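# Assemble two printed parts to match the stand's model

## Task

Join the two printed parts so they match the already-assembled example sitting on the stand. The task fails if the robot falls over or is left leaning, or if anything is knocked about or pushed out of the work area. The result must hold on its own after the scene is ended.

## Robot and tools

Robot: the LinearBot, an omnidirectional base with a 1.7 m column. A carriage rides the column (lift_m, 0 to 1 m) and carries two identical six-joint arms, left and right, each ending in a two-finger gripper. Arm bases sit about 0.57 m + lift_m above the floor, and the carriage hangs about 0.15 m lower than that. A hand reaches about 0.78 m from its shoulder but only about 0.38 m below its arm base. Parked joints 1 to 6 are 0, 0.05, 0.05, 1.45, 0, 0.

Cameras: carriage_camera is fixed on the carriage, facing forward and tilted about 20 degrees down; left_wrist_camera and right_wrist_camera look past each hand's fingertips. Images are 672x504.

Frames: base frame is in metres, origin on the floor below the base centre, x forward, y left, z up. left_hand and right_hand in results are the midpoint between that hand's pads, in the base frame; quat_wxyz gives hand orientation, hand z along the fingers, fingers opening along hand y. base_odometry is in the frame the base had at scene start, counts only wheel turns (slip counts as travel), heading in rad, left positive, -3.142 to 3.142. Hand readings tend to sit higher than the real hand, especially at long reach.

move: one action per call. Arguments:
- base: an object with exactly one key, each a relative offset from where the base last reported itself: translate_m (forward +, -2 to 2 m), strafe_m (left +, -2 to 2 m) or rotate_rad (counter-clockwise +, -6.3 to 6.3 rad).
- joints: one object for both arms plus the lift, keyed by joint name, each an absolute target. lift_m 0 to 1 m. For each arm (prefix left_ or right_): joint1_rad -2.617 to 3.054 (turn about vertical, 0 ahead, + to the left); joint2_rad 0 to 3.141 (shoulder: 0 upper arm back and level, 1.57 vertical, 3.14 forward level); joint3_rad 0 to 3.141 (elbow, 0 folded, 3.14 straight); joint4_rad -1.57 to 1.57 (wrist pitch, + lifts fingertips); joint5_rad -1.57 to 1.57 (wrist yaw, + swings fingertips right, opposite to joint1); joint6_rad -2.094 to 2.094 (roll about the finger axis, + clockwise viewed from forearm); gripper_m 0 to 0.093 m (pad gap). Named joints change; others keep earlier targets.
- speeds: top speeds for this action only: translate_m and strafe_m 0.02 to 0.5 m/s, rotate_rad 0.05 to 1.57 rad/s, lift_m 0.08 to 0.27 m/s (default 0.25).
- min_time_s: 0.1 to 8 s, the shortest duration of arm and gripper motions; 2 or more gives straighter, gentler hand paths. Too short makes arms rush and overshoot.
- cameras: list from carriage_camera, left_wrist_camera, right_wrist_camera, or ["all"]; [] for none.
- blocking: true (default) returns after everything rests; false returns within about 0.5 s while motion continues.
A move with no action just reports state and images. Unknown keys make a call invalid; out-of-range values get it refused, and then the rest of that reply's robot calls are skipped. Each action is capped at about 14 s (time_out).

wait(seconds 0 to 10, cameras): lets time pass, returns early once running moves end. stop(cameras): brakes all running motions (not instantly; the base coasts). zoom_image(camera, region [x0,y0,x1,y1] pixels, at most 504x504) enlarges part of that camera's newest image. read_manual gives licence text only. finished_scene ends the scene permanently.

Result lines: "move" reads done or the worst status. base_status and joint_status per motion: moving, done, off_target (rested short and may still push), contact_stop, time_out, stopped, not_followed (arm command withheld because arms would nearly touch), limit_stop_at_motor_heat. on_its_own lists things the robot did unasked ("held at" is a target). joint_positions, motor_effort in percent of max with peak in brackets, joint torques in N m. A falling lift effort while lowering means a hand or load is resting on something. Gripper reading while gripping hard is a few mm narrower than the part; shut on nothing reads 0.000 to 0.003. To release, command a gap well above the reading.

Cautions: the base contact stop ignores arms, so a drive can bend an arm against furniture. If stuck after a contact stop, back off about 0.2 m the way you came. Arms have no contact stop and keep pressing. Never let the arms hit or squeeze each other, and never close one gripper on the other's fingers. With joint2 below 0.8, swinging joint1 outward 0.5 rad or more can hit the column. Avoid a high carriage with stretched or loaded arms, sudden stops, and yanking on fixed objects: the robot can tip; a hand z rising with no command signals a lean. Arms stretched or loaded heat up; a MOTOR HOT line means park the arm, since at 100 °C the arm goes limp for 30 to 60 s. Do not drop parts from height, release them while moving, or strike anything hard. Thinking time runs the clock while the robot holds its last command.

Each tool is called by a JSON object that holds its "api" and its "payload", one argument or row to a line.

## Session

{"api": "move", "payload": {

}}

Scene clock: 0.00 s.
Joint torques (N m): no reading
base_odometry: x=+0.000 y=+0.000 heading=+0.000
base_status: not commanded
joint_positions: lift_m=+0.300 left_joint1_rad=+0.012 left_joint2_rad=+0.067 left_joint3_rad=+0.033 left_joint4_rad=+1.405 left_joint5_rad=-0.044 left_joint6_rad=-0.045 left_gripper_m=+0.09396 right_joint1_rad=+0.013 right_joint2_rad=+0.067 right_joint3_rad=+0.051 right_joint4_rad=+1.457 right_joint5_rad=+0.029 right_joint6_rad=-0.014 right_gripper_m=+0.09396
joint_status: not commanded
motor_effort: lift_m=+17 drive_wheels=+0
left_hand: x=+0.2786 y=+0.3181 z=+1.2887 quat_wxyz=(+0.995, -0.025, +0.099, -0.014) (m; base frame)
right_hand: x=+0.2608 y=-0.3145 z=+1.2962 quat_wxyz=(+0.998, +0.014, +0.065, -0.002) (m; base frame)
pictures: carriage_camera, left_wrist_camera, right_wrist_camera

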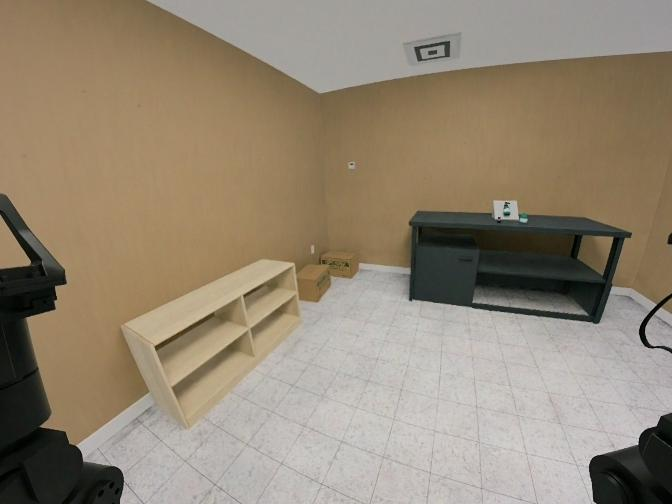

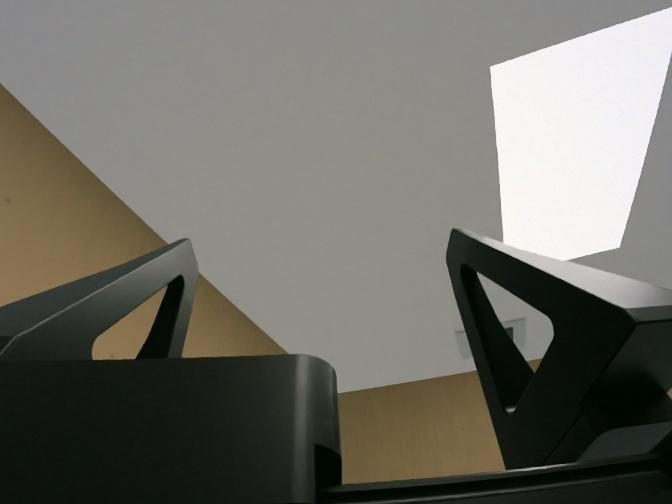

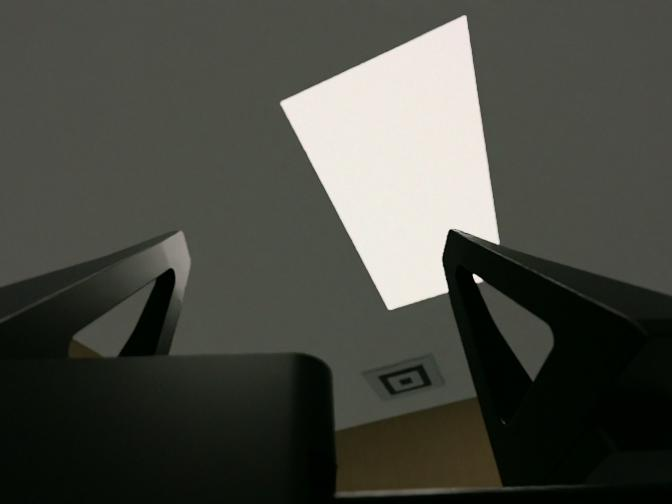

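{"api": "move", "payload": {
  "base": {"rotate_rad":-0.464},
  "joints": {"lift_m":0.5}
}}

{"api": "move", "payload": {
  "base": {"translate_m":1.7}
}}

{"api": "move", "payload": {
  "base": {"strafe_m":-0.47},
  "cameras": ["carriage_camera"]
}}

Scene clock: 9.47 s.
Joint torques (N m): left_arm=[-0.31 4.05 5.5 -0.06 -0.01 0] | right_arm=[0.55 3.58 5.42 -0.26 -0.11 0]
move: done
base_odometry: x=+0.000 y=+0.000 heading=-0.463
base_status: done
joint_positions: lift_m=+0.500 left_joint1_rad=+0.012 left_joint2_rad=+0.067 left_joint3_rad=+0.033 left_joint4_rad=+1.405 left_joint5_rad=-0.044 left_joint6_rad=-0.045 left_gripper_m=+0.09396 right_joint1_rad=+0.013 right_joint2_rad=+0.067 right_joint3_rad=+0.051 right_joint4_rad=+1.456 right_joint5_rad=+0.029 right_joint6_rad=-0.014 right_gripper_m=+0.09396
joint_status: all done
motor_effort: lift_m=+18(26) drive_wheels=+5(10)
left_hand: x=+0.2787 y=+0.3181 z=+1.4885 quat_wxyz=(+0.995, -0.025, +0.099, -0.014) (m; base frame)
right_hand: x=+0.2609 y=-0.3145 z=+1.4959 quat_wxyz=(+0.998, +0.014, +0.065, -0.002) (m; base frame)
pictures: none

Scene clock: 15.17 s.
Joint torques (N m): left_arm=[-0.28 4.08 5.56 -0.08 -0.01 0] | right_arm=[0.54 3.59 5.42 -0.26 -0.12 0]
move: done
base_odometry: x=+1.520 y=-0.763 heading=-0.465
base_status: done
joint_positions: lift_m=+0.500 left_joint1_rad=+0.012 left_joint2_rad=+0.067 left_joint3_rad=+0.033 left_joint4_rad=+1.406 left_joint5_rad=-0.044 left_joint6_rad=-0.045 left_gripper_m=+0.09396 right_joint1_rad=+0.013 right_joint2_rad=+0.067 right_joint3_rad=+0.051 right_joint4_rad=+1.456 right_joint5_rad=+0.029 right_joint6_rad=-0.014 right_gripper_m=+0.09396
joint_status: not commanded
motor_effort: lift_m=+20(20) drive_wheels=-6(16)
left_hand: x=+0.2784 y=+0.3181 z=+1.4885 quat_wxyz=(+0.995, -0.025, +0.099, -0.014) (m; base frame)
right_hand: x=+0.2609 y=-0.3145 z=+1.4959 quat_wxyz=(+0.998, +0.014, +0.065, -0.002) (m; base frame)
pictures: none

Scene clock: 18.20 s.
Joint torques (N m): left_arm=[-0.27 4.08 5.55 -0.06 -0.01 0] | right_arm=[0.44 3.58 5.44 -0.28 -0.12 -0.01]
move: done
base_odometry: x=+1.309 y=-1.183 heading=-0.464
base_status: done
joint_positions: lift_m=+0.500 left_joint1_rad=+0.012 left_joint2_rad=+0.067 left_joint3_rad=+0.033 left_joint4_rad=+1.405 left_joint5_rad=-0.044 left_joint6_rad=-0.045 left_gripper_m=+0.09396 right_joint1_rad=+0.014 right_joint2_rad=+0.067 right_joint3_rad=+0.051 right_joint4_rad=+1.457 right_joint5_rad=+0.029 right_joint6_rad=-0.014 right_gripper_m=+0.09396
joint_status: not commanded
motor_effort: lift_m=+19(20) drive_wheels=-2(8)
left_hand: x=+0.2786 y=+0.3182 z=+1.4885 quat_wxyz=(+0.995, -0.025, +0.099, -0.014) (m; base frame)
right_hand: x=+0.2608 y=-0.3144 z=+1.4959 quat_wxyz=(+0.998, +0.014, +0.065, -0.001) (m; base frame)
pictures: carriage_camera
camera_calibration:
carriage_camera: T_world_to_cam=[[0.0108061, -0.998475, -0.0541328, 0.0785888], [-0.288271, 0.0487269, -0.956308, 1.45966], [0.957488, 0.0259389, -0.287305, 0.281731], [0, 0, 0, 1]] pos_world=[0.150176, 0.0000362864, 1.48109]

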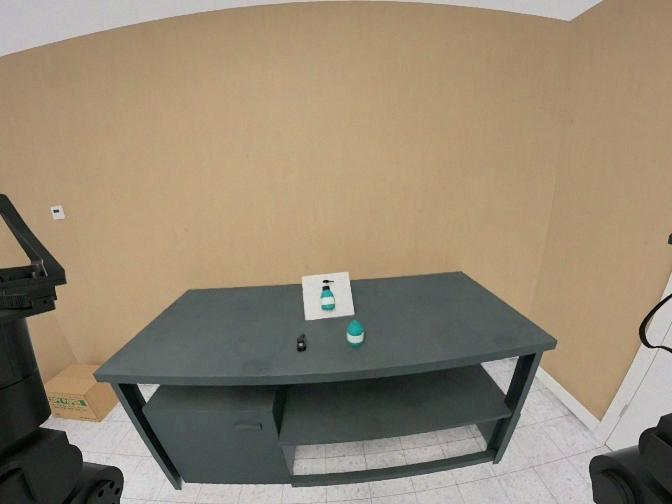

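{"api": "zoom_image", "payload": {
  "camera": "carriage_camera",
  "region": [270, 260, 390, 370]
}}

Scaled by 4.200 from the camera's 672x504 image, which has a finer 960x720 frame.

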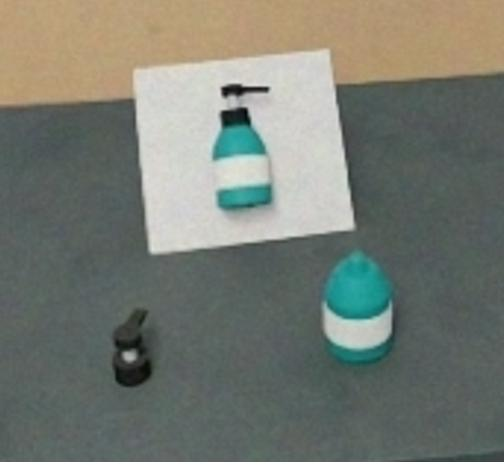

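{"api": "move", "payload": {
  "base": {"translate_m":0.25},
  "speeds": {"translate_m":0.2},
  "cameras": ["carriage_camera"]
}}

{"api": "zoom_image", "payload": {
  "camera": "carriage_camera",
  "region": [250, 270, 450, 420]
}}

Scene clock: 30.27 s.
Joint torques (N m): left_arm=[-0.31 4.08 5.52 -0.07 -0.01 0] | right_arm=[0.42 3.59 5.42 -0.26 -0.11 -0.01]
move: done
base_odometry: x=+1.533 y=-1.295 heading=-0.465
base_status: done
joint_positions: lift_m=+0.500 left_joint1_rad=+0.012 left_joint2_rad=+0.067 left_joint3_rad=+0.033 left_joint4_rad=+1.406 left_joint5_rad=-0.044 left_joint6_rad=-0.045 left_gripper_m=+0.09396 right_joint1_rad=+0.014 right_joint2_rad=+0.067 right_joint3_rad=+0.051 right_joint4_rad=+1.456 right_joint5_rad=+0.029 right_joint6_rad=-0.014 right_gripper_m=+0.09396
joint_status: not commanded
motor_effort: lift_m=+18(20) drive_wheels=-3(8)
left_hand: x=+0.2784 y=+0.3182 z=+1.4885 quat_wxyz=(+0.995, -0.025, +0.099, -0.014) (m; base frame)
right_hand: x=+0.2609 y=-0.3144 z=+1.4959 quat_wxyz=(+0.998, +0.014, +0.065, -0.001) (m; base frame)
pictures: carriage_camera
camera_calibration:
carriage_camera: T_world_to_cam=[[0.0108061, -0.998475, -0.0541328, 0.0785888], [-0.288271, 0.0487269, -0.956308, 1.45966], [0.957488, 0.0259389, -0.287305, 0.281731], [0, 0, 0, 1]] pos_world=[0.150176, 0.0000362864, 1.48109]

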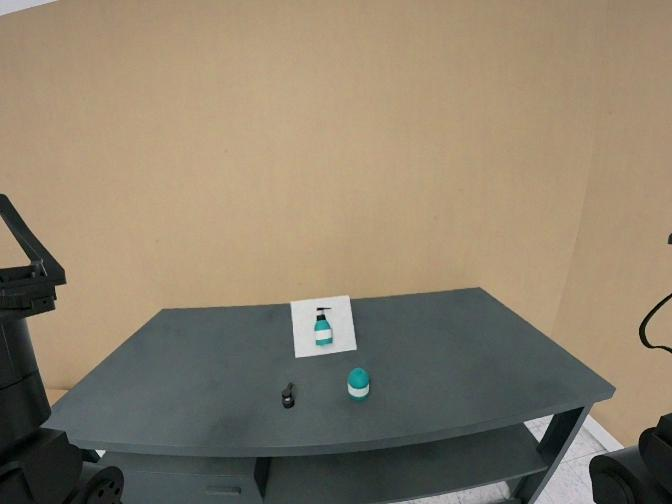

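Scaled by 2.520 from the camera's 672x504 image, which has a finer 960x720 frame.

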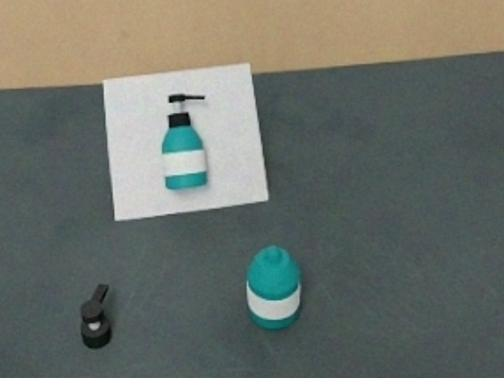

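{"api": "move", "payload": {
  "base": {"translate_m":0.1},
  "speeds": {"translate_m":0.15},
  "joints": {"lift_m":0.6}
}}

{"api": "move", "payload": {
  "joints": {"left_joint1_rad":-0.434,"left_joint2_rad":2.065,"left_joint3_rad":1.065,"left_joint4_rad":-0.57,"left_joint5_rad":0,"left_joint6_rad":0},
  "min_time_s": 2.5,
  "cameras": ["carriage_camera","left_wrist_camera"]
}}

{"api": "zoom_image", "payload": {
  "camera": "carriage_camera",
  "region": [250, 300, 450, 450]
}}

Scene clock: 64.33 s.
Joint torques (N m): left_arm=[-0.28 4.11 5.48 -0.07 0 -0.01] | right_arm=[0.49 3.59 5.42 -0.25 -0.11 0.01]
move: done
base_odometry: x=+1.622 y=-1.340 heading=-0.466
base_status: done
joint_positions: lift_m=+0.600 left_joint1_rad=+0.012 left_joint2_rad=+0.067 left_joint3_rad=+0.033 left_joint4_rad=+1.406 left_joint5_rad=-0.044 left_joint6_rad=-0.045 left_gripper_m=+0.09396 right_joint1_rad=+0.014 right_joint2_rad=+0.067 right_joint3_rad=+0.051 right_joint4_rad=+1.456 right_joint5_rad=+0.029 right_joint6_rad=-0.014 right_gripper_m=+0.09396
joint_status: all done
motor_effort: lift_m=+19(27) drive_wheels=-3(9)
left_hand: x=+0.2784 y=+0.3182 z=+1.5885 quat_wxyz=(+0.995, -0.025, +0.099, -0.014) (m; base frame)
right_hand: x=+0.2609 y=-0.3144 z=+1.5959 quat_wxyz=(+0.998, +0.014, +0.065, -0.001) (m; base frame)
pictures: none

Scene clock: 67.23 s.
Joint torques (N m): left_arm=[-0.85 -8.25 5.59 0.11 0.07 0.1] | right_arm=[0.47 3.55 5.46 -0.27 -0.11 -0.01]
move: done
base_odometry: x=+1.622 y=-1.340 heading=-0.466
base_status: not commanded
joint_positions: lift_m=+0.600 left_joint1_rad=-0.428 left_joint2_rad=+2.044 left_joint3_rad=+1.046 left_joint4_rad=-0.557 left_joint5_rad=-0.008 left_joint6_rad=-0.009 left_gripper_m=+0.09396 right_joint1_rad=+0.014 right_joint2_rad=+0.067 right_joint3_rad=+0.051 right_joint4_rad=+1.456 right_joint5_rad=+0.029 right_joint6_rad=-0.014 right_gripper_m=+0.09396
joint_status: all done
motor_effort: lift_m=+19(20) drive_wheels=+3(3)
left_hand: x=+0.5245 y=+0.1752 z=+1.0900 quat_wxyz=(+0.009, +0.208, +0.978, +0.002) (m; base frame)
right_hand: x=+0.2610 y=-0.3144 z=+1.5959 quat_wxyz=(+0.998, +0.014, +0.066, -0.001) (m; base frame)
pictures: carriage_camera, left_wrist_camera
camera_calibration:
carriage_camera: T_world_to_cam=[[0.0108061, -0.998475, -0.0541328, 0.0840021], [-0.288271, 0.0487269, -0.956308, 1.5553], [0.957488, 0.0259389, -0.287305, 0.310461], [0, 0, 0, 1]] pos_world=[0.150176, 0.0000362864, 1.58109]
left_wrist_camera: T_world_to_cam=[[-0.41949, -0.906702, 0.0438183, 0.322909], [-0.73866, 0.369006, 0.564107, -0.285913], [-0.527646, 0.20427, -0.824538, 1.26358], [0, 0, 0, 1]] pos_world=[0.590988, 0.140174, 1.18901]

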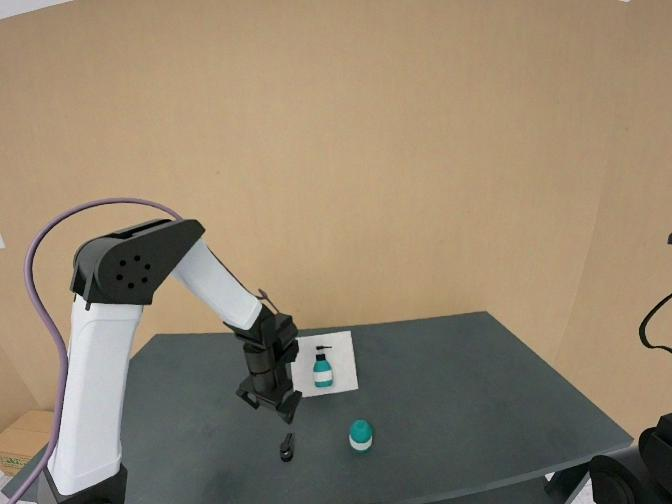

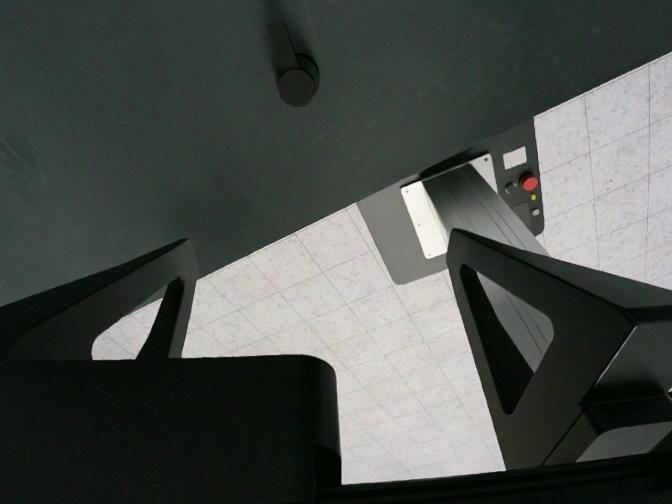

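Scaled by 2.520 from the camera's 672x504 image, which has a finer 960x720 frame.

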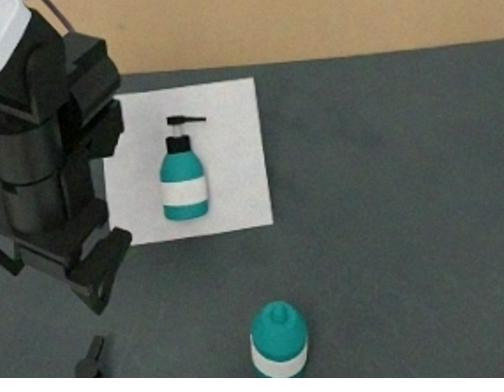

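{"api": "move", "payload": {
  "joints": {"left_joint1_rad":-0.405,"left_joint2_rad":2.215,"left_joint3_rad":1.215,"left_joint4_rad":-0.57},
  "min_time_s": 1.5
}}

{"api": "move", "payload": {
  "joints": {"lift_m":0.5},
  "cameras": ["carriage_camera","left_wrist_camera"]
}}

{"api": "zoom_image", "payload": {
  "camera": "carriage_camera",
  "region": [220, 350, 320, 450]
}}

Scene clock: 85.27 s.
Joint torques (N m): left_arm=[0.27 -9.22 5.6 0.12 0.07 0.1] | right_arm=[0.47 3.56 5.45 -0.26 -0.12 -0.01]
move: done
base_odometry: x=+1.622 y=-1.340 heading=-0.466
base_status: not commanded
joint_positions: lift_m=+0.600 left_joint1_rad=-0.411 left_joint2_rad=+2.190 left_joint3_rad=+1.196 left_joint4_rad=-0.561 left_joint5_rad=-0.008 left_joint6_rad=-0.009 left_gripper_m=+0.09396 right_joint1_rad=+0.014 right_joint2_rad=+0.067 right_joint3_rad=+0.051 right_joint4_rad=+1.456 right_joint5_rad=+0.029 right_joint6_rad=-0.014 right_gripper_m=+0.09396
joint_status: all done
motor_effort: lift_m=+19(20) drive_wheels=+3(3)
left_hand: x=+0.5575 y=+0.1667 z=+1.0707 quat_wxyz=(+0.008, +0.200, +0.980, +0.002) (m; base frame)
right_hand: x=+0.2610 y=-0.3144 z=+1.5959 quat_wxyz=(+0.998, +0.014, +0.066, -0.001) (m; base frame)
pictures: none

Scene clock: 86.20 s.
Joint torques (N m): left_arm=[0.28 -10.45 4.9 0.16 0.05 0.09] | right_arm=[0.46 3.58 5.42 -0.26 -0.11 -0.01]
move: done
base_odometry: x=+1.622 y=-1.340 heading=-0.466
base_status: not commanded
joint_positions: lift_m=+0.500 left_joint1_rad=-0.411 left_joint2_rad=+2.203 left_joint3_rad=+1.204 left_joint4_rad=-0.564 left_joint5_rad=-0.007 left_joint6_rad=-0.009 left_gripper_m=+0.09396 right_joint1_rad=+0.014 right_joint2_rad=+0.067 right_joint3_rad=+0.051 right_joint4_rad=+1.456 right_joint5_rad=+0.029 right_joint6_rad=-0.014 right_gripper_m=+0.09396
joint_status: all done
motor_effort: lift_m=+14(17) drive_wheels=-3(3)
left_hand: x=+0.5573 y=+0.1666 z=+0.9685 quat_wxyz=(+0.004, +0.200, +0.980, +0.002) (m; base frame)
right_hand: x=+0.2610 y=-0.3144 z=+1.4966 quat_wxyz=(+0.998, +0.014, +0.066, -0.001) (m; base frame)
pictures: carriage_camera, left_wrist_camera
camera_calibration:
carriage_camera: T_world_to_cam=[[0.0108061, -0.998475, -0.0541328, 0.0786213], [-0.288271, 0.0487269, -0.956308, 1.46024], [0.957488, 0.0259389, -0.287305, 0.281903], [0, 0, 0, 1]] pos_world=[0.150176, 0.0000362864, 1.48169]
left_wrist_camera: T_world_to_cam=[[-0.404141, -0.913552, 0.0457513, 0.324753], [-0.739824, 0.355882, 0.570971, -0.193725], [-0.537894, 0.196905, -0.819694, 1.18466], [0, 0, 0, 1]] pos_world=[0.625145, 0.132356, 1.06681]

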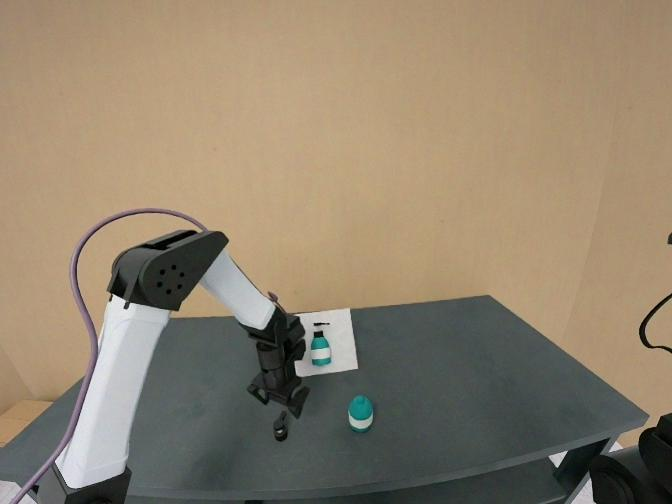

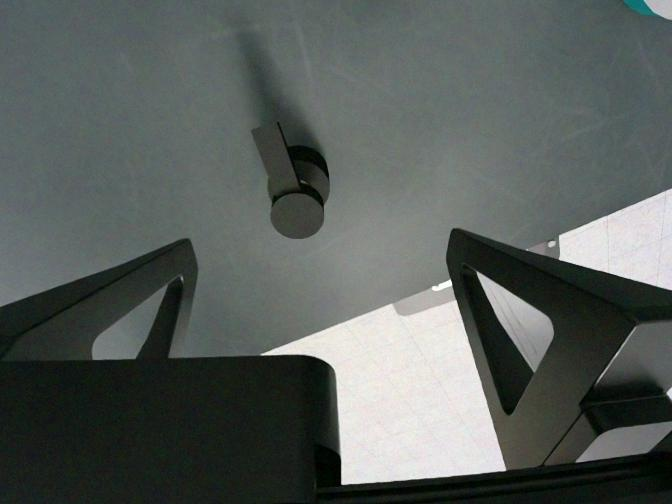

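Scaled by 5.040 from the camera's 672x504 image, which has a finer 960x720 frame.

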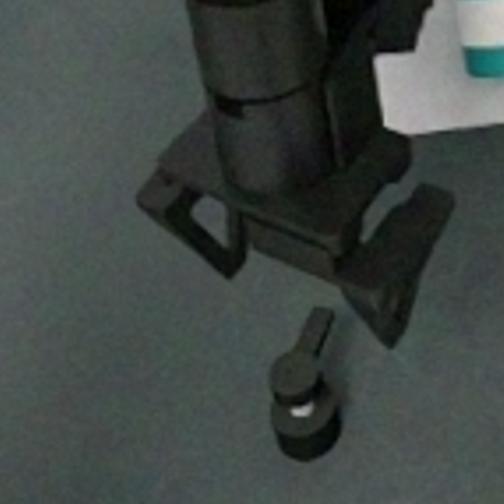

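{"api": "move", "payload": {
  "joints": {"left_joint1_rad":-0.388,"left_joint2_rad":2.235,"left_joint3_rad":1.22,"left_joint4_rad":-0.555,"left_gripper_m":0.07},
  "min_time_s": 1
}}

{"api": "move", "payload": {
  "joints": {"lift_m":0.44},
  "speeds": {"lift_m":0.08},
  "cameras": ["carriage_camera","left_wrist_camera"]
}}

{"api": "zoom_image", "payload": {
  "camera": "carriage_camera",
  "region": [220, 350, 320, 450]
}}

Scene clock: 95.00 s.
Joint torques (N m): left_arm=[0.29 -9.32 5.27 0.29 0.05 0.09] | right_arm=[0.43 3.56 5.42 -0.27 -0.11 0]
move: done
base_odometry: x=+1.622 y=-1.340 heading=-0.466
base_status: not commanded
joint_positions: lift_m=+0.500 left_joint1_rad=-0.395 left_joint2_rad=+2.211 left_joint3_rad=+1.204 left_joint4_rad=-0.564 left_joint5_rad=-0.007 left_joint6_rad=-0.009 left_gripper_m=+0.07009 right_joint1_rad=+0.014 right_joint2_rad=+0.067 right_joint3_rad=+0.051 right_joint4_rad=+1.456 right_joint5_rad=+0.029 right_joint6_rad=-0.014 right_gripper_m=+0.09396
joint_status: all done
motor_effort: lift_m=+14(16) drive_wheels=-3(3)
left_hand: x=+0.5582 y=+0.1728 z=+0.9659 quat_wxyz=(+0.001, +0.192, +0.981, +0.003) (m; base frame)
right_hand: x=+0.2610 y=-0.3144 z=+1.4966 quat_wxyz=(+0.998, +0.014, +0.066, -0.001) (m; base frame)
pictures: none

Scene clock: 96.13 s.
Joint torques (N m): left_arm=[0.28 -9.95 5.04 0.27 0.05 0.1] | right_arm=[0.49 3.59 5.45 -0.26 -0.12 0]
move: done
base_odometry: x=+1.622 y=-1.340 heading=-0.466
base_status: not commanded
joint_positions: lift_m=+0.440 left_joint1_rad=-0.395 left_joint2_rad=+2.217 left_joint3_rad=+1.206 left_joint4_rad=-0.563 left_joint5_rad=-0.007 left_joint6_rad=-0.009 left_gripper_m=+0.07009 right_joint1_rad=+0.014 right_joint2_rad=+0.067 right_joint3_rad=+0.051 right_joint4_rad=+1.456 right_joint5_rad=+0.029 right_joint6_rad=-0.014 right_gripper_m=+0.09396
joint_status: all done
motor_effort: lift_m=+15(18) drive_wheels=+3(3)
left_hand: x=+0.5582 y=+0.1727 z=+0.9042 quat_wxyz=(+0.000, +0.192, +0.981, +0.003) (m; base frame)
right_hand: x=+0.2610 y=-0.3144 z=+1.4365 quat_wxyz=(+0.998, +0.014, +0.066, -0.001) (m; base frame)
pictures: carriage_camera, left_wrist_camera
camera_calibration:
carriage_camera: T_world_to_cam=[[0.0108061, -0.998475, -0.0541328, 0.0753733], [-0.288271, 0.0487269, -0.956308, 1.40286], [0.957488, 0.0259389, -0.287305, 0.264665], [0, 0, 0, 1]] pos_world=[0.150176, 0.0000362864, 1.42169]
left_wrist_camera: T_world_to_cam=[[-0.388376, -0.920361, 0.0458231, 0.326084], [-0.740422, 0.341275, 0.579057, -0.162967], [-0.54858, 0.190963, -0.813998, 1.13315], [0, 0, 0, 1]] pos_world=[0.627601, 0.139342, 1.00181]

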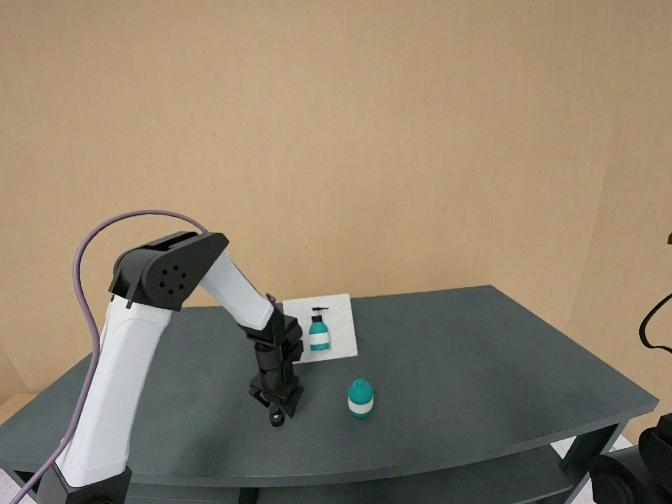

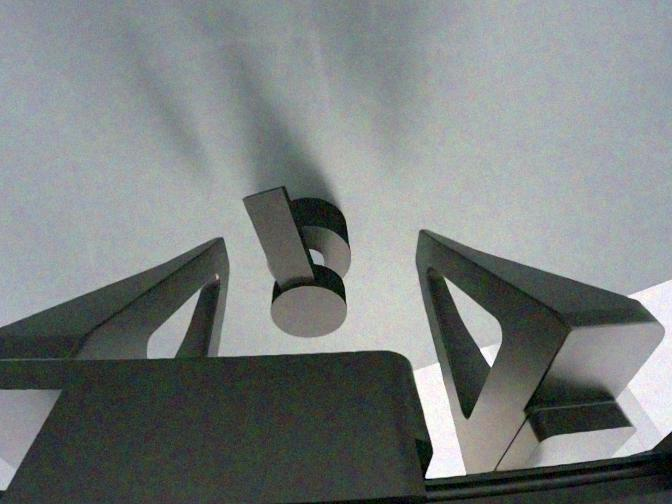

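Scaled by 5.040 from the camera's 672x504 image, which has a finer 960x720 frame.

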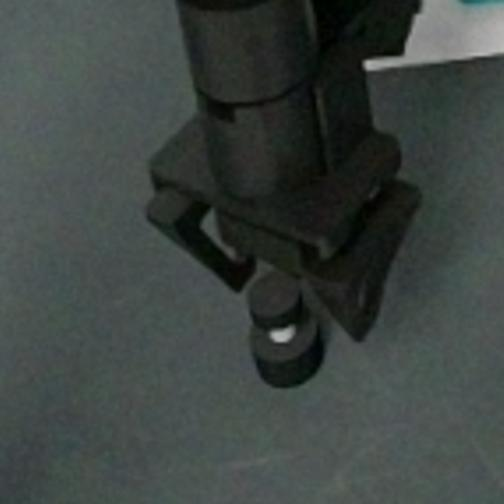

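{"api": "move", "payload": {
  "joints": {"left_joint1_rad":-0.385,"left_joint2_rad":2.175,"left_joint3_rad":1.166,"left_joint4_rad":-0.555,"lift_m":0.42},
  "min_time_s": 1,
  "cameras": ["carriage_camera","left_wrist_camera"]
}}

{"api": "zoom_image", "payload": {
  "camera": "carriage_camera",
  "region": [220, 350, 320, 450]
}}

Scene clock: 117.77 s.
Joint torques (N m): left_arm=[0.28 -15.53 3.34 0.17 0.05 0.1] | right_arm=[0.44 3.59 5.42 -0.26 -0.12 0]
move: done
base_odometry: x=+1.622 y=-1.340 heading=-0.466
base_status: not commanded
joint_positions: lift_m=+0.420 left_joint1_rad=-0.392 left_joint2_rad=+2.219 left_joint3_rad=+1.171 left_joint4_rad=-0.561 left_joint5_rad=-0.007 left_joint6_rad=-0.009 left_gripper_m=+0.07009 right_joint1_rad=+0.014 right_joint2_rad=+0.067 right_joint3_rad=+0.051 right_joint4_rad=+1.456 right_joint5_rad=+0.029 right_joint6_rad=-0.014 right_gripper_m=+0.09396
joint_status: all done
motor_effort: lift_m=+14(18) drive_wheels=-2(3)
left_hand: x=+0.5448 y=+0.1795 z=+0.8772 quat_wxyz=(-0.018, +0.190, +0.982, +0.007) (m; base frame)
right_hand: x=+0.2610 y=-0.3144 z=+1.4165 quat_wxyz=(+0.998, +0.014, +0.066, -0.001) (m; base frame)
pictures: carriage_camera, left_wrist_camera
camera_calibration:
carriage_camera: T_world_to_cam=[[0.0108061, -0.998475, -0.0541328, 0.0742907], [-0.288271, 0.0487269, -0.956308, 1.38373], [0.957488, 0.0259389, -0.287305, 0.258919], [0, 0, 0, 1]] pos_world=[0.150176, 0.0000362864, 1.40169]
left_wrist_camera: T_world_to_cam=[[-0.384041, -0.922171, 0.0459764, 0.326077], [-0.721993, 0.330969, 0.607606, -0.192897], [-0.575533, 0.200151, -0.792907, 1.09707], [0, 0, 0, 1]] pos_world=[0.617355, 0.144963, 0.972087]

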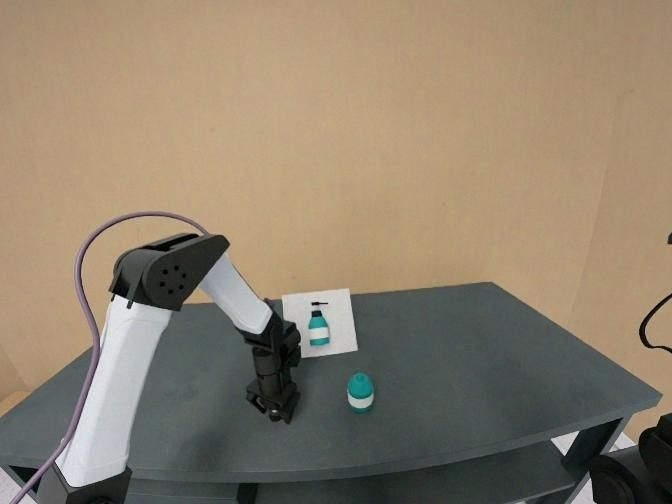

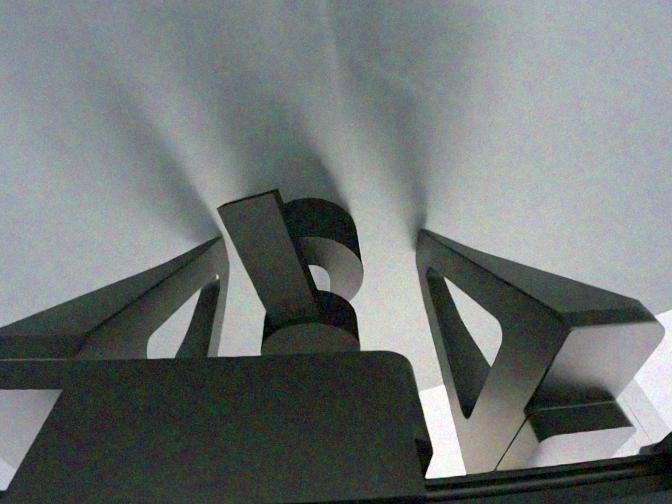

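Scaled by 5.040 from the camera's 672x504 image, which has a finer 960x720 frame.

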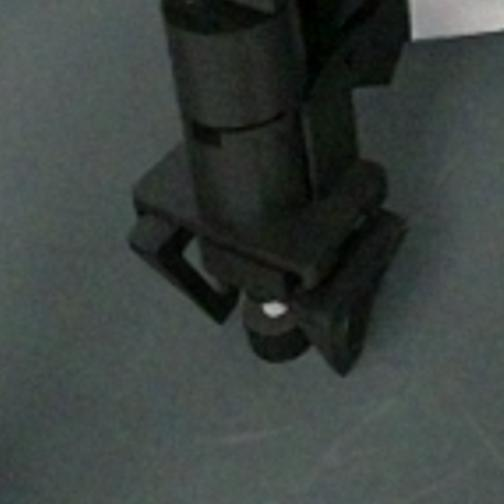

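{"api": "move", "payload": {
  "joints": {"left_gripper_m":0.022},
  "min_time_s": 1.5,
  "cameras": ["carriage_camera","left_wrist_camera"]
}}

{"api": "zoom_image", "payload": {
  "camera": "carriage_camera",
  "region": [220, 350, 320, 450]
}}

Scene clock: 123.97 s.
Joint torques (N m): left_arm=[0.28 -15.51 3.33 0.18 0.05 0.1] | right_arm=[0.47 3.59 5.42 -0.26 -0.11 0]
move: off_target
base_odometry: x=+1.622 y=-1.340 heading=-0.466
base_status: not commanded
joint_positions: lift_m=+0.420 left_joint1_rad=-0.392 left_joint2_rad=+2.219 left_joint3_rad=+1.171 left_joint4_rad=-0.561 left_joint5_rad=-0.007 left_joint6_rad=-0.009 left_gripper_m=+0.03202 right_joint1_rad=+0.014 right_joint2_rad=+0.067 right_joint3_rad=+0.051 right_joint4_rad=+1.456 right_joint5_rad=+0.029 right_joint6_rad=-0.014 right_gripper_m=+0.09396
joint_status: left_gripper_m off_target (ended at +0.03205, target +0.02200)
motor_effort: lift_m=+15(16) drive_wheels=-3(3)
left_hand: x=+0.5448 y=+0.1795 z=+0.8772 quat_wxyz=(-0.018, +0.190, +0.982, +0.007) (m; base frame)
right_hand: x=+0.2610 y=-0.3144 z=+1.4165 quat_wxyz=(+0.998, +0.014, +0.066, -0.001) (m; base frame)
pictures: carriage_camera, left_wrist_camera
camera_calibration:
carriage_camera: T_world_to_cam=[[0.0108061, -0.998475, -0.0541328, 0.0742907], [-0.288271, 0.0487269, -0.956308, 1.38373], [0.957488, 0.0259389, -0.287305, 0.258919], [0, 0, 0, 1]] pos_world=[0.150176, 0.0000362864, 1.40169]
left_wrist_camera: T_world_to_cam=[[-0.384041, -0.922171, 0.0459764, 0.326077], [-0.721993, 0.330969, 0.607606, -0.192897], [-0.575533, 0.200151, -0.792907, 1.09707], [0, 0, 0, 1]] pos_world=[0.617355, 0.144963, 0.972087]

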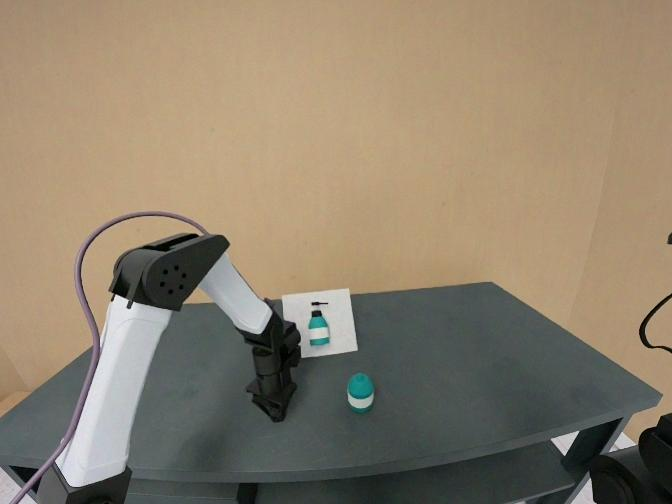

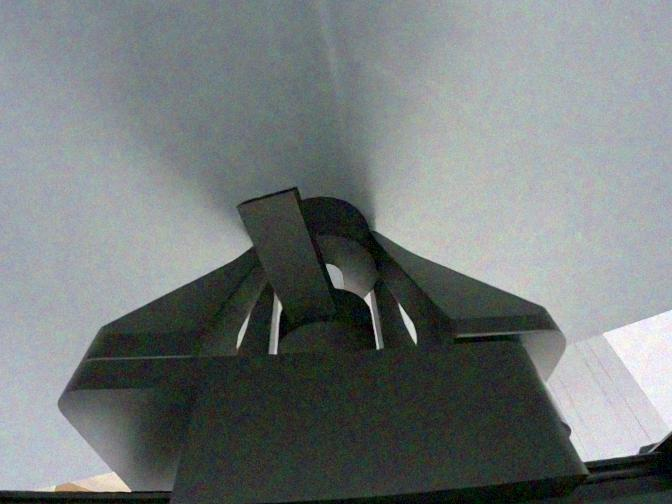

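Scaled by 5.040 from the camera's 672x504 image, which has a finer 960x720 frame.

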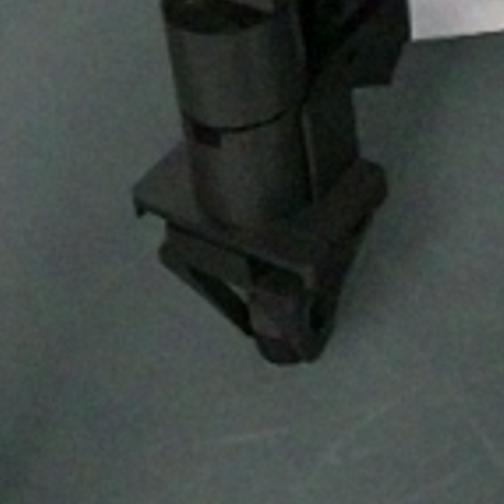

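{"api": "move", "payload": {
  "joints": {"lift_m":0.6},
  "speeds": {"lift_m":0.15},
  "cameras": ["carriage_camera","left_wrist_camera"]
}}

{"api": "zoom_image", "payload": {
  "camera": "carriage_camera",
  "region": [240, 340, 400, 460]
}}

Scene clock: 129.83 s.
Joint torques (N m): left_arm=[0.29 -14.71 3.73 0.17 0.06 0.09] | right_arm=[0.49 3.55 5.48 -0.26 -0.12 -0.01]
move: done
base_odometry: x=+1.622 y=-1.340 heading=-0.466
base_status: not commanded
joint_positions: lift_m=+0.600 left_joint1_rad=-0.392 left_joint2_rad=+2.211 left_joint3_rad=+1.166 left_joint4_rad=-0.560 left_joint5_rad=-0.007 left_joint6_rad=-0.009 left_gripper_m=+0.03202 right_joint1_rad=+0.014 right_joint2_rad=+0.067 right_joint3_rad=+0.051 right_joint4_rad=+1.456 right_joint5_rad=+0.029 right_joint6_rad=-0.014 right_gripper_m=+0.09396
joint_status: all done
motor_effort: lift_m=+19(26) drive_wheels=+3(3)
left_hand: x=+0.5447 y=+0.1795 z=+1.0585 quat_wxyz=(-0.016, +0.190, +0.982, +0.007) (m; base frame)
right_hand: x=+0.2610 y=-0.3144 z=+1.5959 quat_wxyz=(+0.998, +0.014, +0.066, -0.001) (m; base frame)
pictures: carriage_camera, left_wrist_camera
camera_calibration:
carriage_camera: T_world_to_cam=[[0.0108061, -0.998475, -0.0541328, 0.0840021], [-0.288271, 0.0487269, -0.956308, 1.5553], [0.957488, 0.0259389, -0.287305, 0.310461], [0, 0, 0, 1]] pos_world=[0.150176, 0.0000362864, 1.58109]
left_wrist_camera: T_world_to_cam=[[-0.384268, -0.92208, 0.0459085, 0.317925], [-0.724354, 0.331952, 0.60425, -0.298476], [-0.572406, 0.19894, -0.795471, 1.24194], [0, 0, 0, 1]] pos_world=[0.616862, 0.14516, 1.15369]

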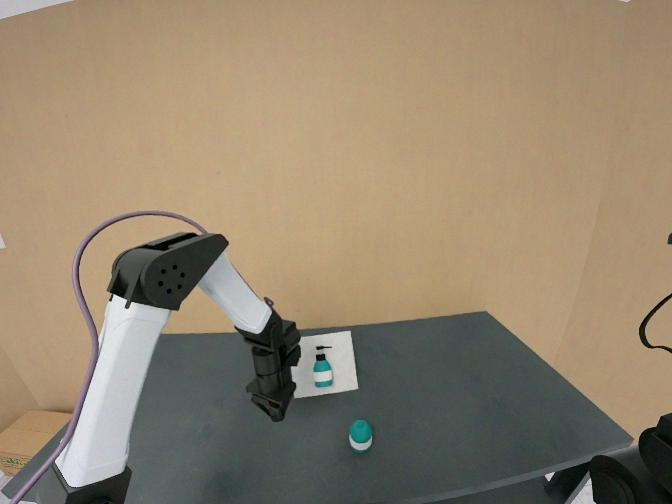

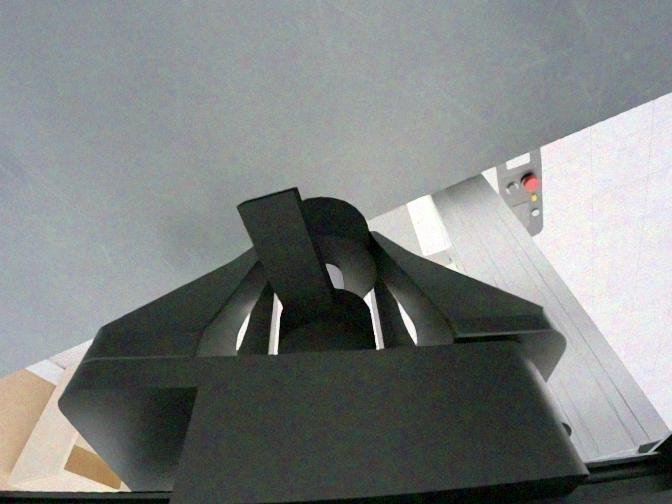

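Scaled by 3.150 from the camera's 672x504 image, which has a finer 960x720 frame.

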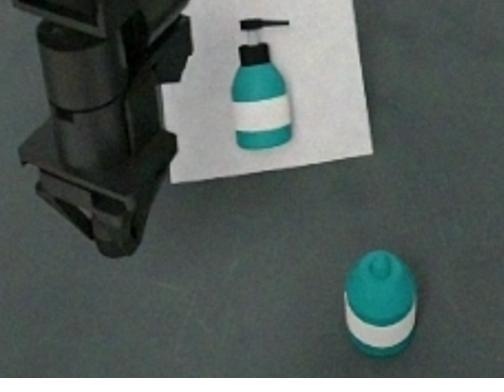

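{"api": "move", "payload": {
  "joints": {"left_joint1_rad":-0.756,"left_joint2_rad":2.635,"left_joint3_rad":2.235,"left_joint4_rad":-1.17,"left_joint5_rad":0,"left_joint6_rad":1.08,"lift_m":0.6},
  "min_time_s": 2,
  "cameras": ["carriage_camera","left_wrist_camera"]
}}

{"api": "zoom_image", "payload": {
  "camera": "carriage_camera",
  "region": [280, 340, 440, 460]
}}

Scene clock: 141.50 s.
Joint torques (N m): left_arm=[-0.69 -13.11 7.38 0.07 0.13 0.11] | right_arm=[0.43 3.56 5.46 -0.27 -0.11 -0.01]
move: done
base_odometry: x=+1.622 y=-1.340 heading=-0.466
base_status: not commanded
joint_positions: lift_m=+0.600 left_joint1_rad=-0.752 left_joint2_rad=+2.604 left_joint3_rad=+2.210 left_joint4_rad=-1.157 left_joint5_rad=-0.006 left_joint6_rad=+1.069 left_gripper_m=+0.03202 right_joint1_rad=+0.014 right_joint2_rad=+0.067 right_joint3_rad=+0.051 right_joint4_rad=+1.456 right_joint5_rad=+0.029 right_joint6_rad=-0.014 right_gripper_m=+0.09396
joint_status: all done
motor_effort: lift_m=+19(20) drive_wheels=-2(3)
left_hand: x=+0.5928 y=-0.0315 z=+1.1250 quat_wxyz=(+0.009, +0.790, +0.613, +0.005) (m; base frame)
right_hand: x=+0.2610 y=-0.3144 z=+1.5959 quat_wxyz=(+0.998, +0.014, +0.066, -0.001) (m; base frame)
pictures: carriage_camera, left_wrist_camera
camera_calibration:
carriage_camera: T_world_to_cam=[[0.0108061, -0.998475, -0.0541328, 0.0840021], [-0.288271, 0.0487269, -0.956308, 1.5553], [0.957488, 0.0259389, -0.287305, 0.310461], [0, 0, 0, 1]] pos_world=[0.150176, 0.0000362864, 1.58109]
left_wrist_camera: T_world_to_cam=[[-0.964912, 0.260664, 0.0316129, 0.536389], [0.230996, 0.785447, 0.574207, -0.75195], [0.124845, 0.561361, -0.8181, 0.987812], [0, 0, 0, 1]] pos_world=[0.567942, -0.10372, 1.22295]

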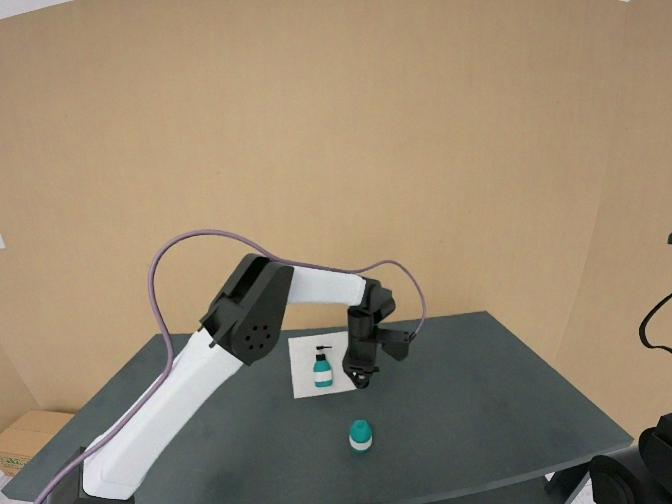

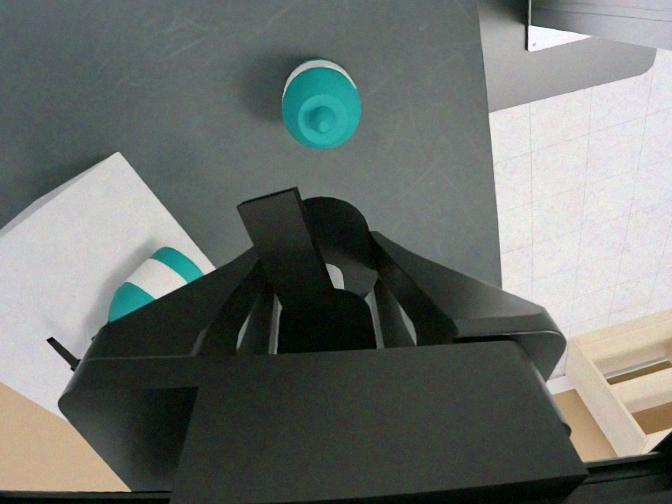

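Scaled by 3.150 from the camera's 672x504 image, which has a finer 960x720 frame.

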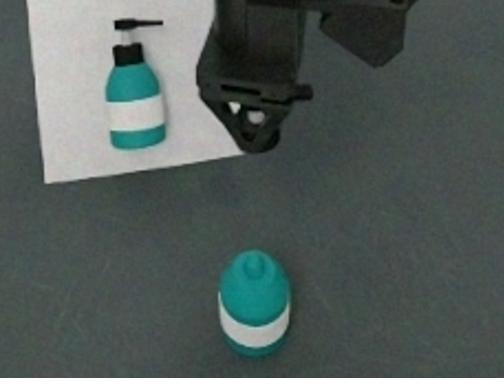

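{"api": "move", "payload": {
  "joints": {"lift_m":0.48},
  "speeds": {"lift_m":0.15},
  "cameras": ["carriage_camera","left_wrist_camera"]
}}

{"api": "zoom_image", "payload": {
  "camera": "carriage_camera",
  "region": [310, 340, 410, 440]
}}

Scene clock: 150.13 s.
Joint torques (N m): left_arm=[-0.72 -14.54 6.56 0.08 0.12 0.1] | right_arm=[0.43 3.54 5.42 -0.26 -0.12 0]
move: done
base_odometry: x=+1.622 y=-1.340 heading=-0.466
base_status: not commanded
joint_positions: lift_m=+0.480 left_joint1_rad=-0.752 left_joint2_rad=+2.619 left_joint3_rad=+2.221 left_joint4_rad=-1.161 left_joint5_rad=-0.005 left_joint6_rad=+1.071 left_gripper_m=+0.03202 right_joint1_rad=+0.014 right_joint2_rad=+0.067 right_joint3_rad=+0.051 right_joint4_rad=+1.456 right_joint5_rad=+0.029 right_joint6_rad=-0.014 right_gripper_m=+0.09396
joint_status: all done
motor_effort: lift_m=+15(19) drive_wheels=+3(3)
left_hand: x=+0.5924 y=-0.0313 z=+1.0012 quat_wxyz=(+0.005, +0.790, +0.613, +0.004) (m; base frame)
right_hand: x=+0.2610 y=-0.3144 z=+1.4766 quat_wxyz=(+0.998, +0.014, +0.066, -0.001) (m; base frame)
pictures: carriage_camera, left_wrist_camera
camera_calibration:
carriage_camera: T_world_to_cam=[[0.0108061, -0.998475, -0.0541328, 0.0775386], [-0.288271, 0.0487269, -0.956308, 1.44111], [0.957488, 0.0259389, -0.287305, 0.276157], [0, 0, 0, 1]] pos_world=[0.150176, 0.0000362864, 1.46169]
left_wrist_camera: T_world_to_cam=[[-0.964044, 0.262754, 0.0397409, 0.531258], [0.236852, 0.781767, 0.576837, -0.687169], [0.120498, 0.565509, -0.815892, 0.887015], [0, 0, 0, 1]] pos_world=[0.568031, -0.103999, 1.09898]

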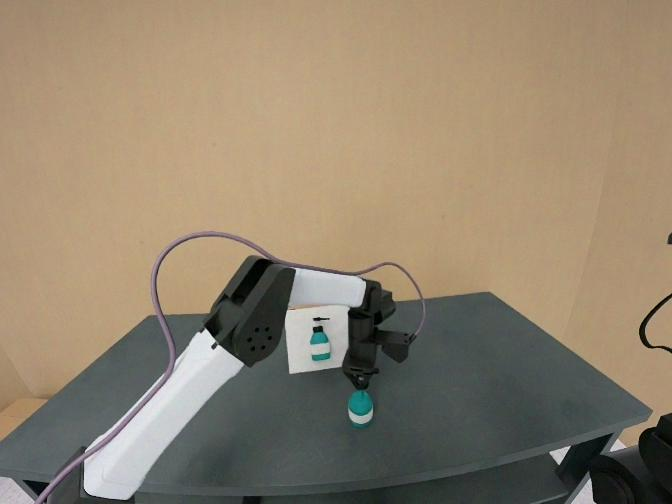

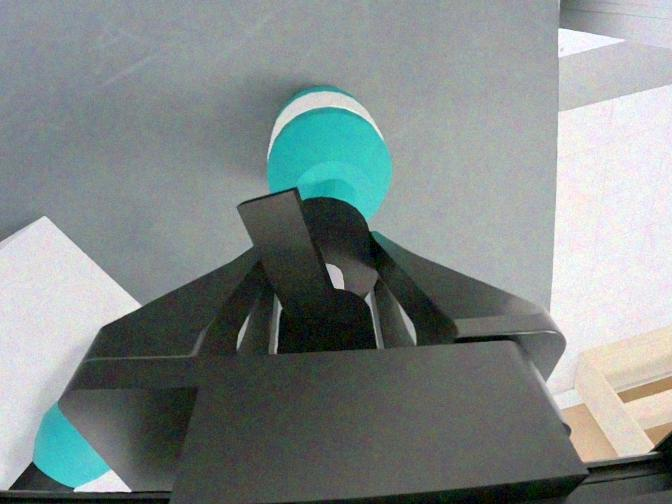

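Scaled by 5.040 from the camera's 672x504 image, which has a finer 960x720 frame.

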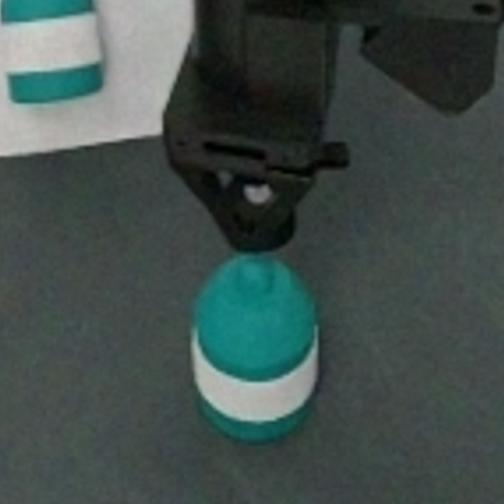

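{"api": "move", "payload": {
  "joints": {"lift_m":0.45},
  "speeds": {"lift_m":0.08},
  "cameras": ["carriage_camera","left_wrist_camera"]
}}

{"api": "zoom_image", "payload": {
  "camera": "carriage_camera",
  "region": [320, 350, 400, 430]
}}

{"api": "zoom_image", "payload": {
  "camera": "left_wrist_camera",
  "region": [220, 60, 440, 280]
}}

Scene clock: 156.83 s.
Joint torques (N m): left_arm=[-0.65 -14.74 6.41 0.13 0.12 0.1] | right_arm=[0.49 3.54 5.41 -0.26 -0.11 -0.01]
move: done
base_odometry: x=+1.622 y=-1.340 heading=-0.466
base_status: not commanded
joint_positions: lift_m=+0.450 left_joint1_rad=-0.752 left_joint2_rad=+2.621 left_joint3_rad=+2.222 left_joint4_rad=-1.168 left_joint5_rad=-0.005 left_joint6_rad=+1.071 left_gripper_m=+0.03202 right_joint1_rad=+0.014 right_joint2_rad=+0.067 right_joint3_rad=+0.051 right_joint4_rad=+1.456 right_joint5_rad=+0.029 right_joint6_rad=-0.014 right_gripper_m=+0.09396
joint_status: all done
motor_effort: lift_m=+14(15) drive_wheels=-3(3)
left_hand: x=+0.5912 y=-0.0303 z=+0.9706 quat_wxyz=(+0.002, +0.790, +0.613, +0.003) (m; base frame)
right_hand: x=+0.2610 y=-0.3144 z=+1.4465 quat_wxyz=(+0.998, +0.014, +0.066, -0.001) (m; base frame)
pictures: carriage_camera, left_wrist_camera
camera_calibration:
carriage_camera: T_world_to_cam=[[0.0108061, -0.998475, -0.0541328, 0.0759147], [-0.288271, 0.0487269, -0.956308, 1.41242], [0.957488, 0.0259389, -0.287305, 0.267538], [0, 0, 0, 1]] pos_world=[0.150176, 0.0000362864, 1.43169]
left_wrist_camera: T_world_to_cam=[[-0.963819, 0.262506, 0.0462973, 0.524603], [0.240005, 0.779054, 0.5792, -0.674265], [0.115975, 0.569355, -0.81387, 0.862499], [0, 0, 0, 1]] pos_world=[0.567421, -0.103491, 1.06821]

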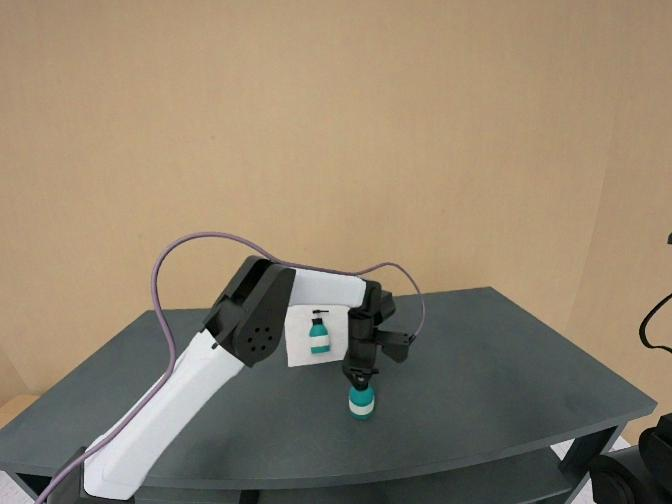

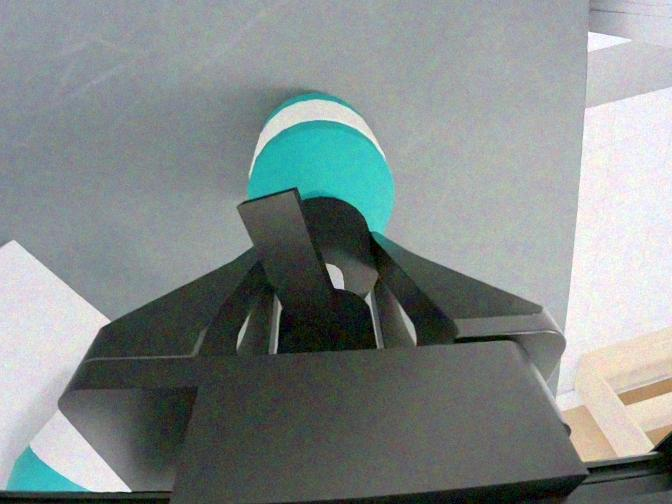

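Scaled by 6.300 from the camera's 672x504 image, which has a finer 960x720 frame.

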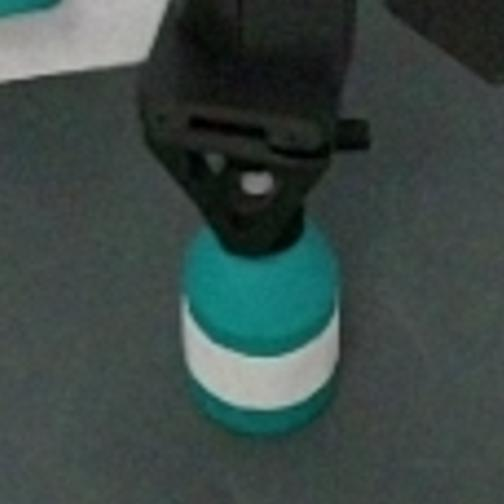

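Scaled by 2.291 from the camera's 672x504 image, which has a finer 960x720 frame.

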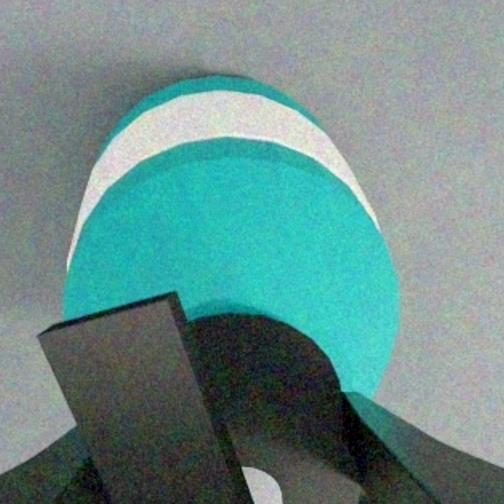

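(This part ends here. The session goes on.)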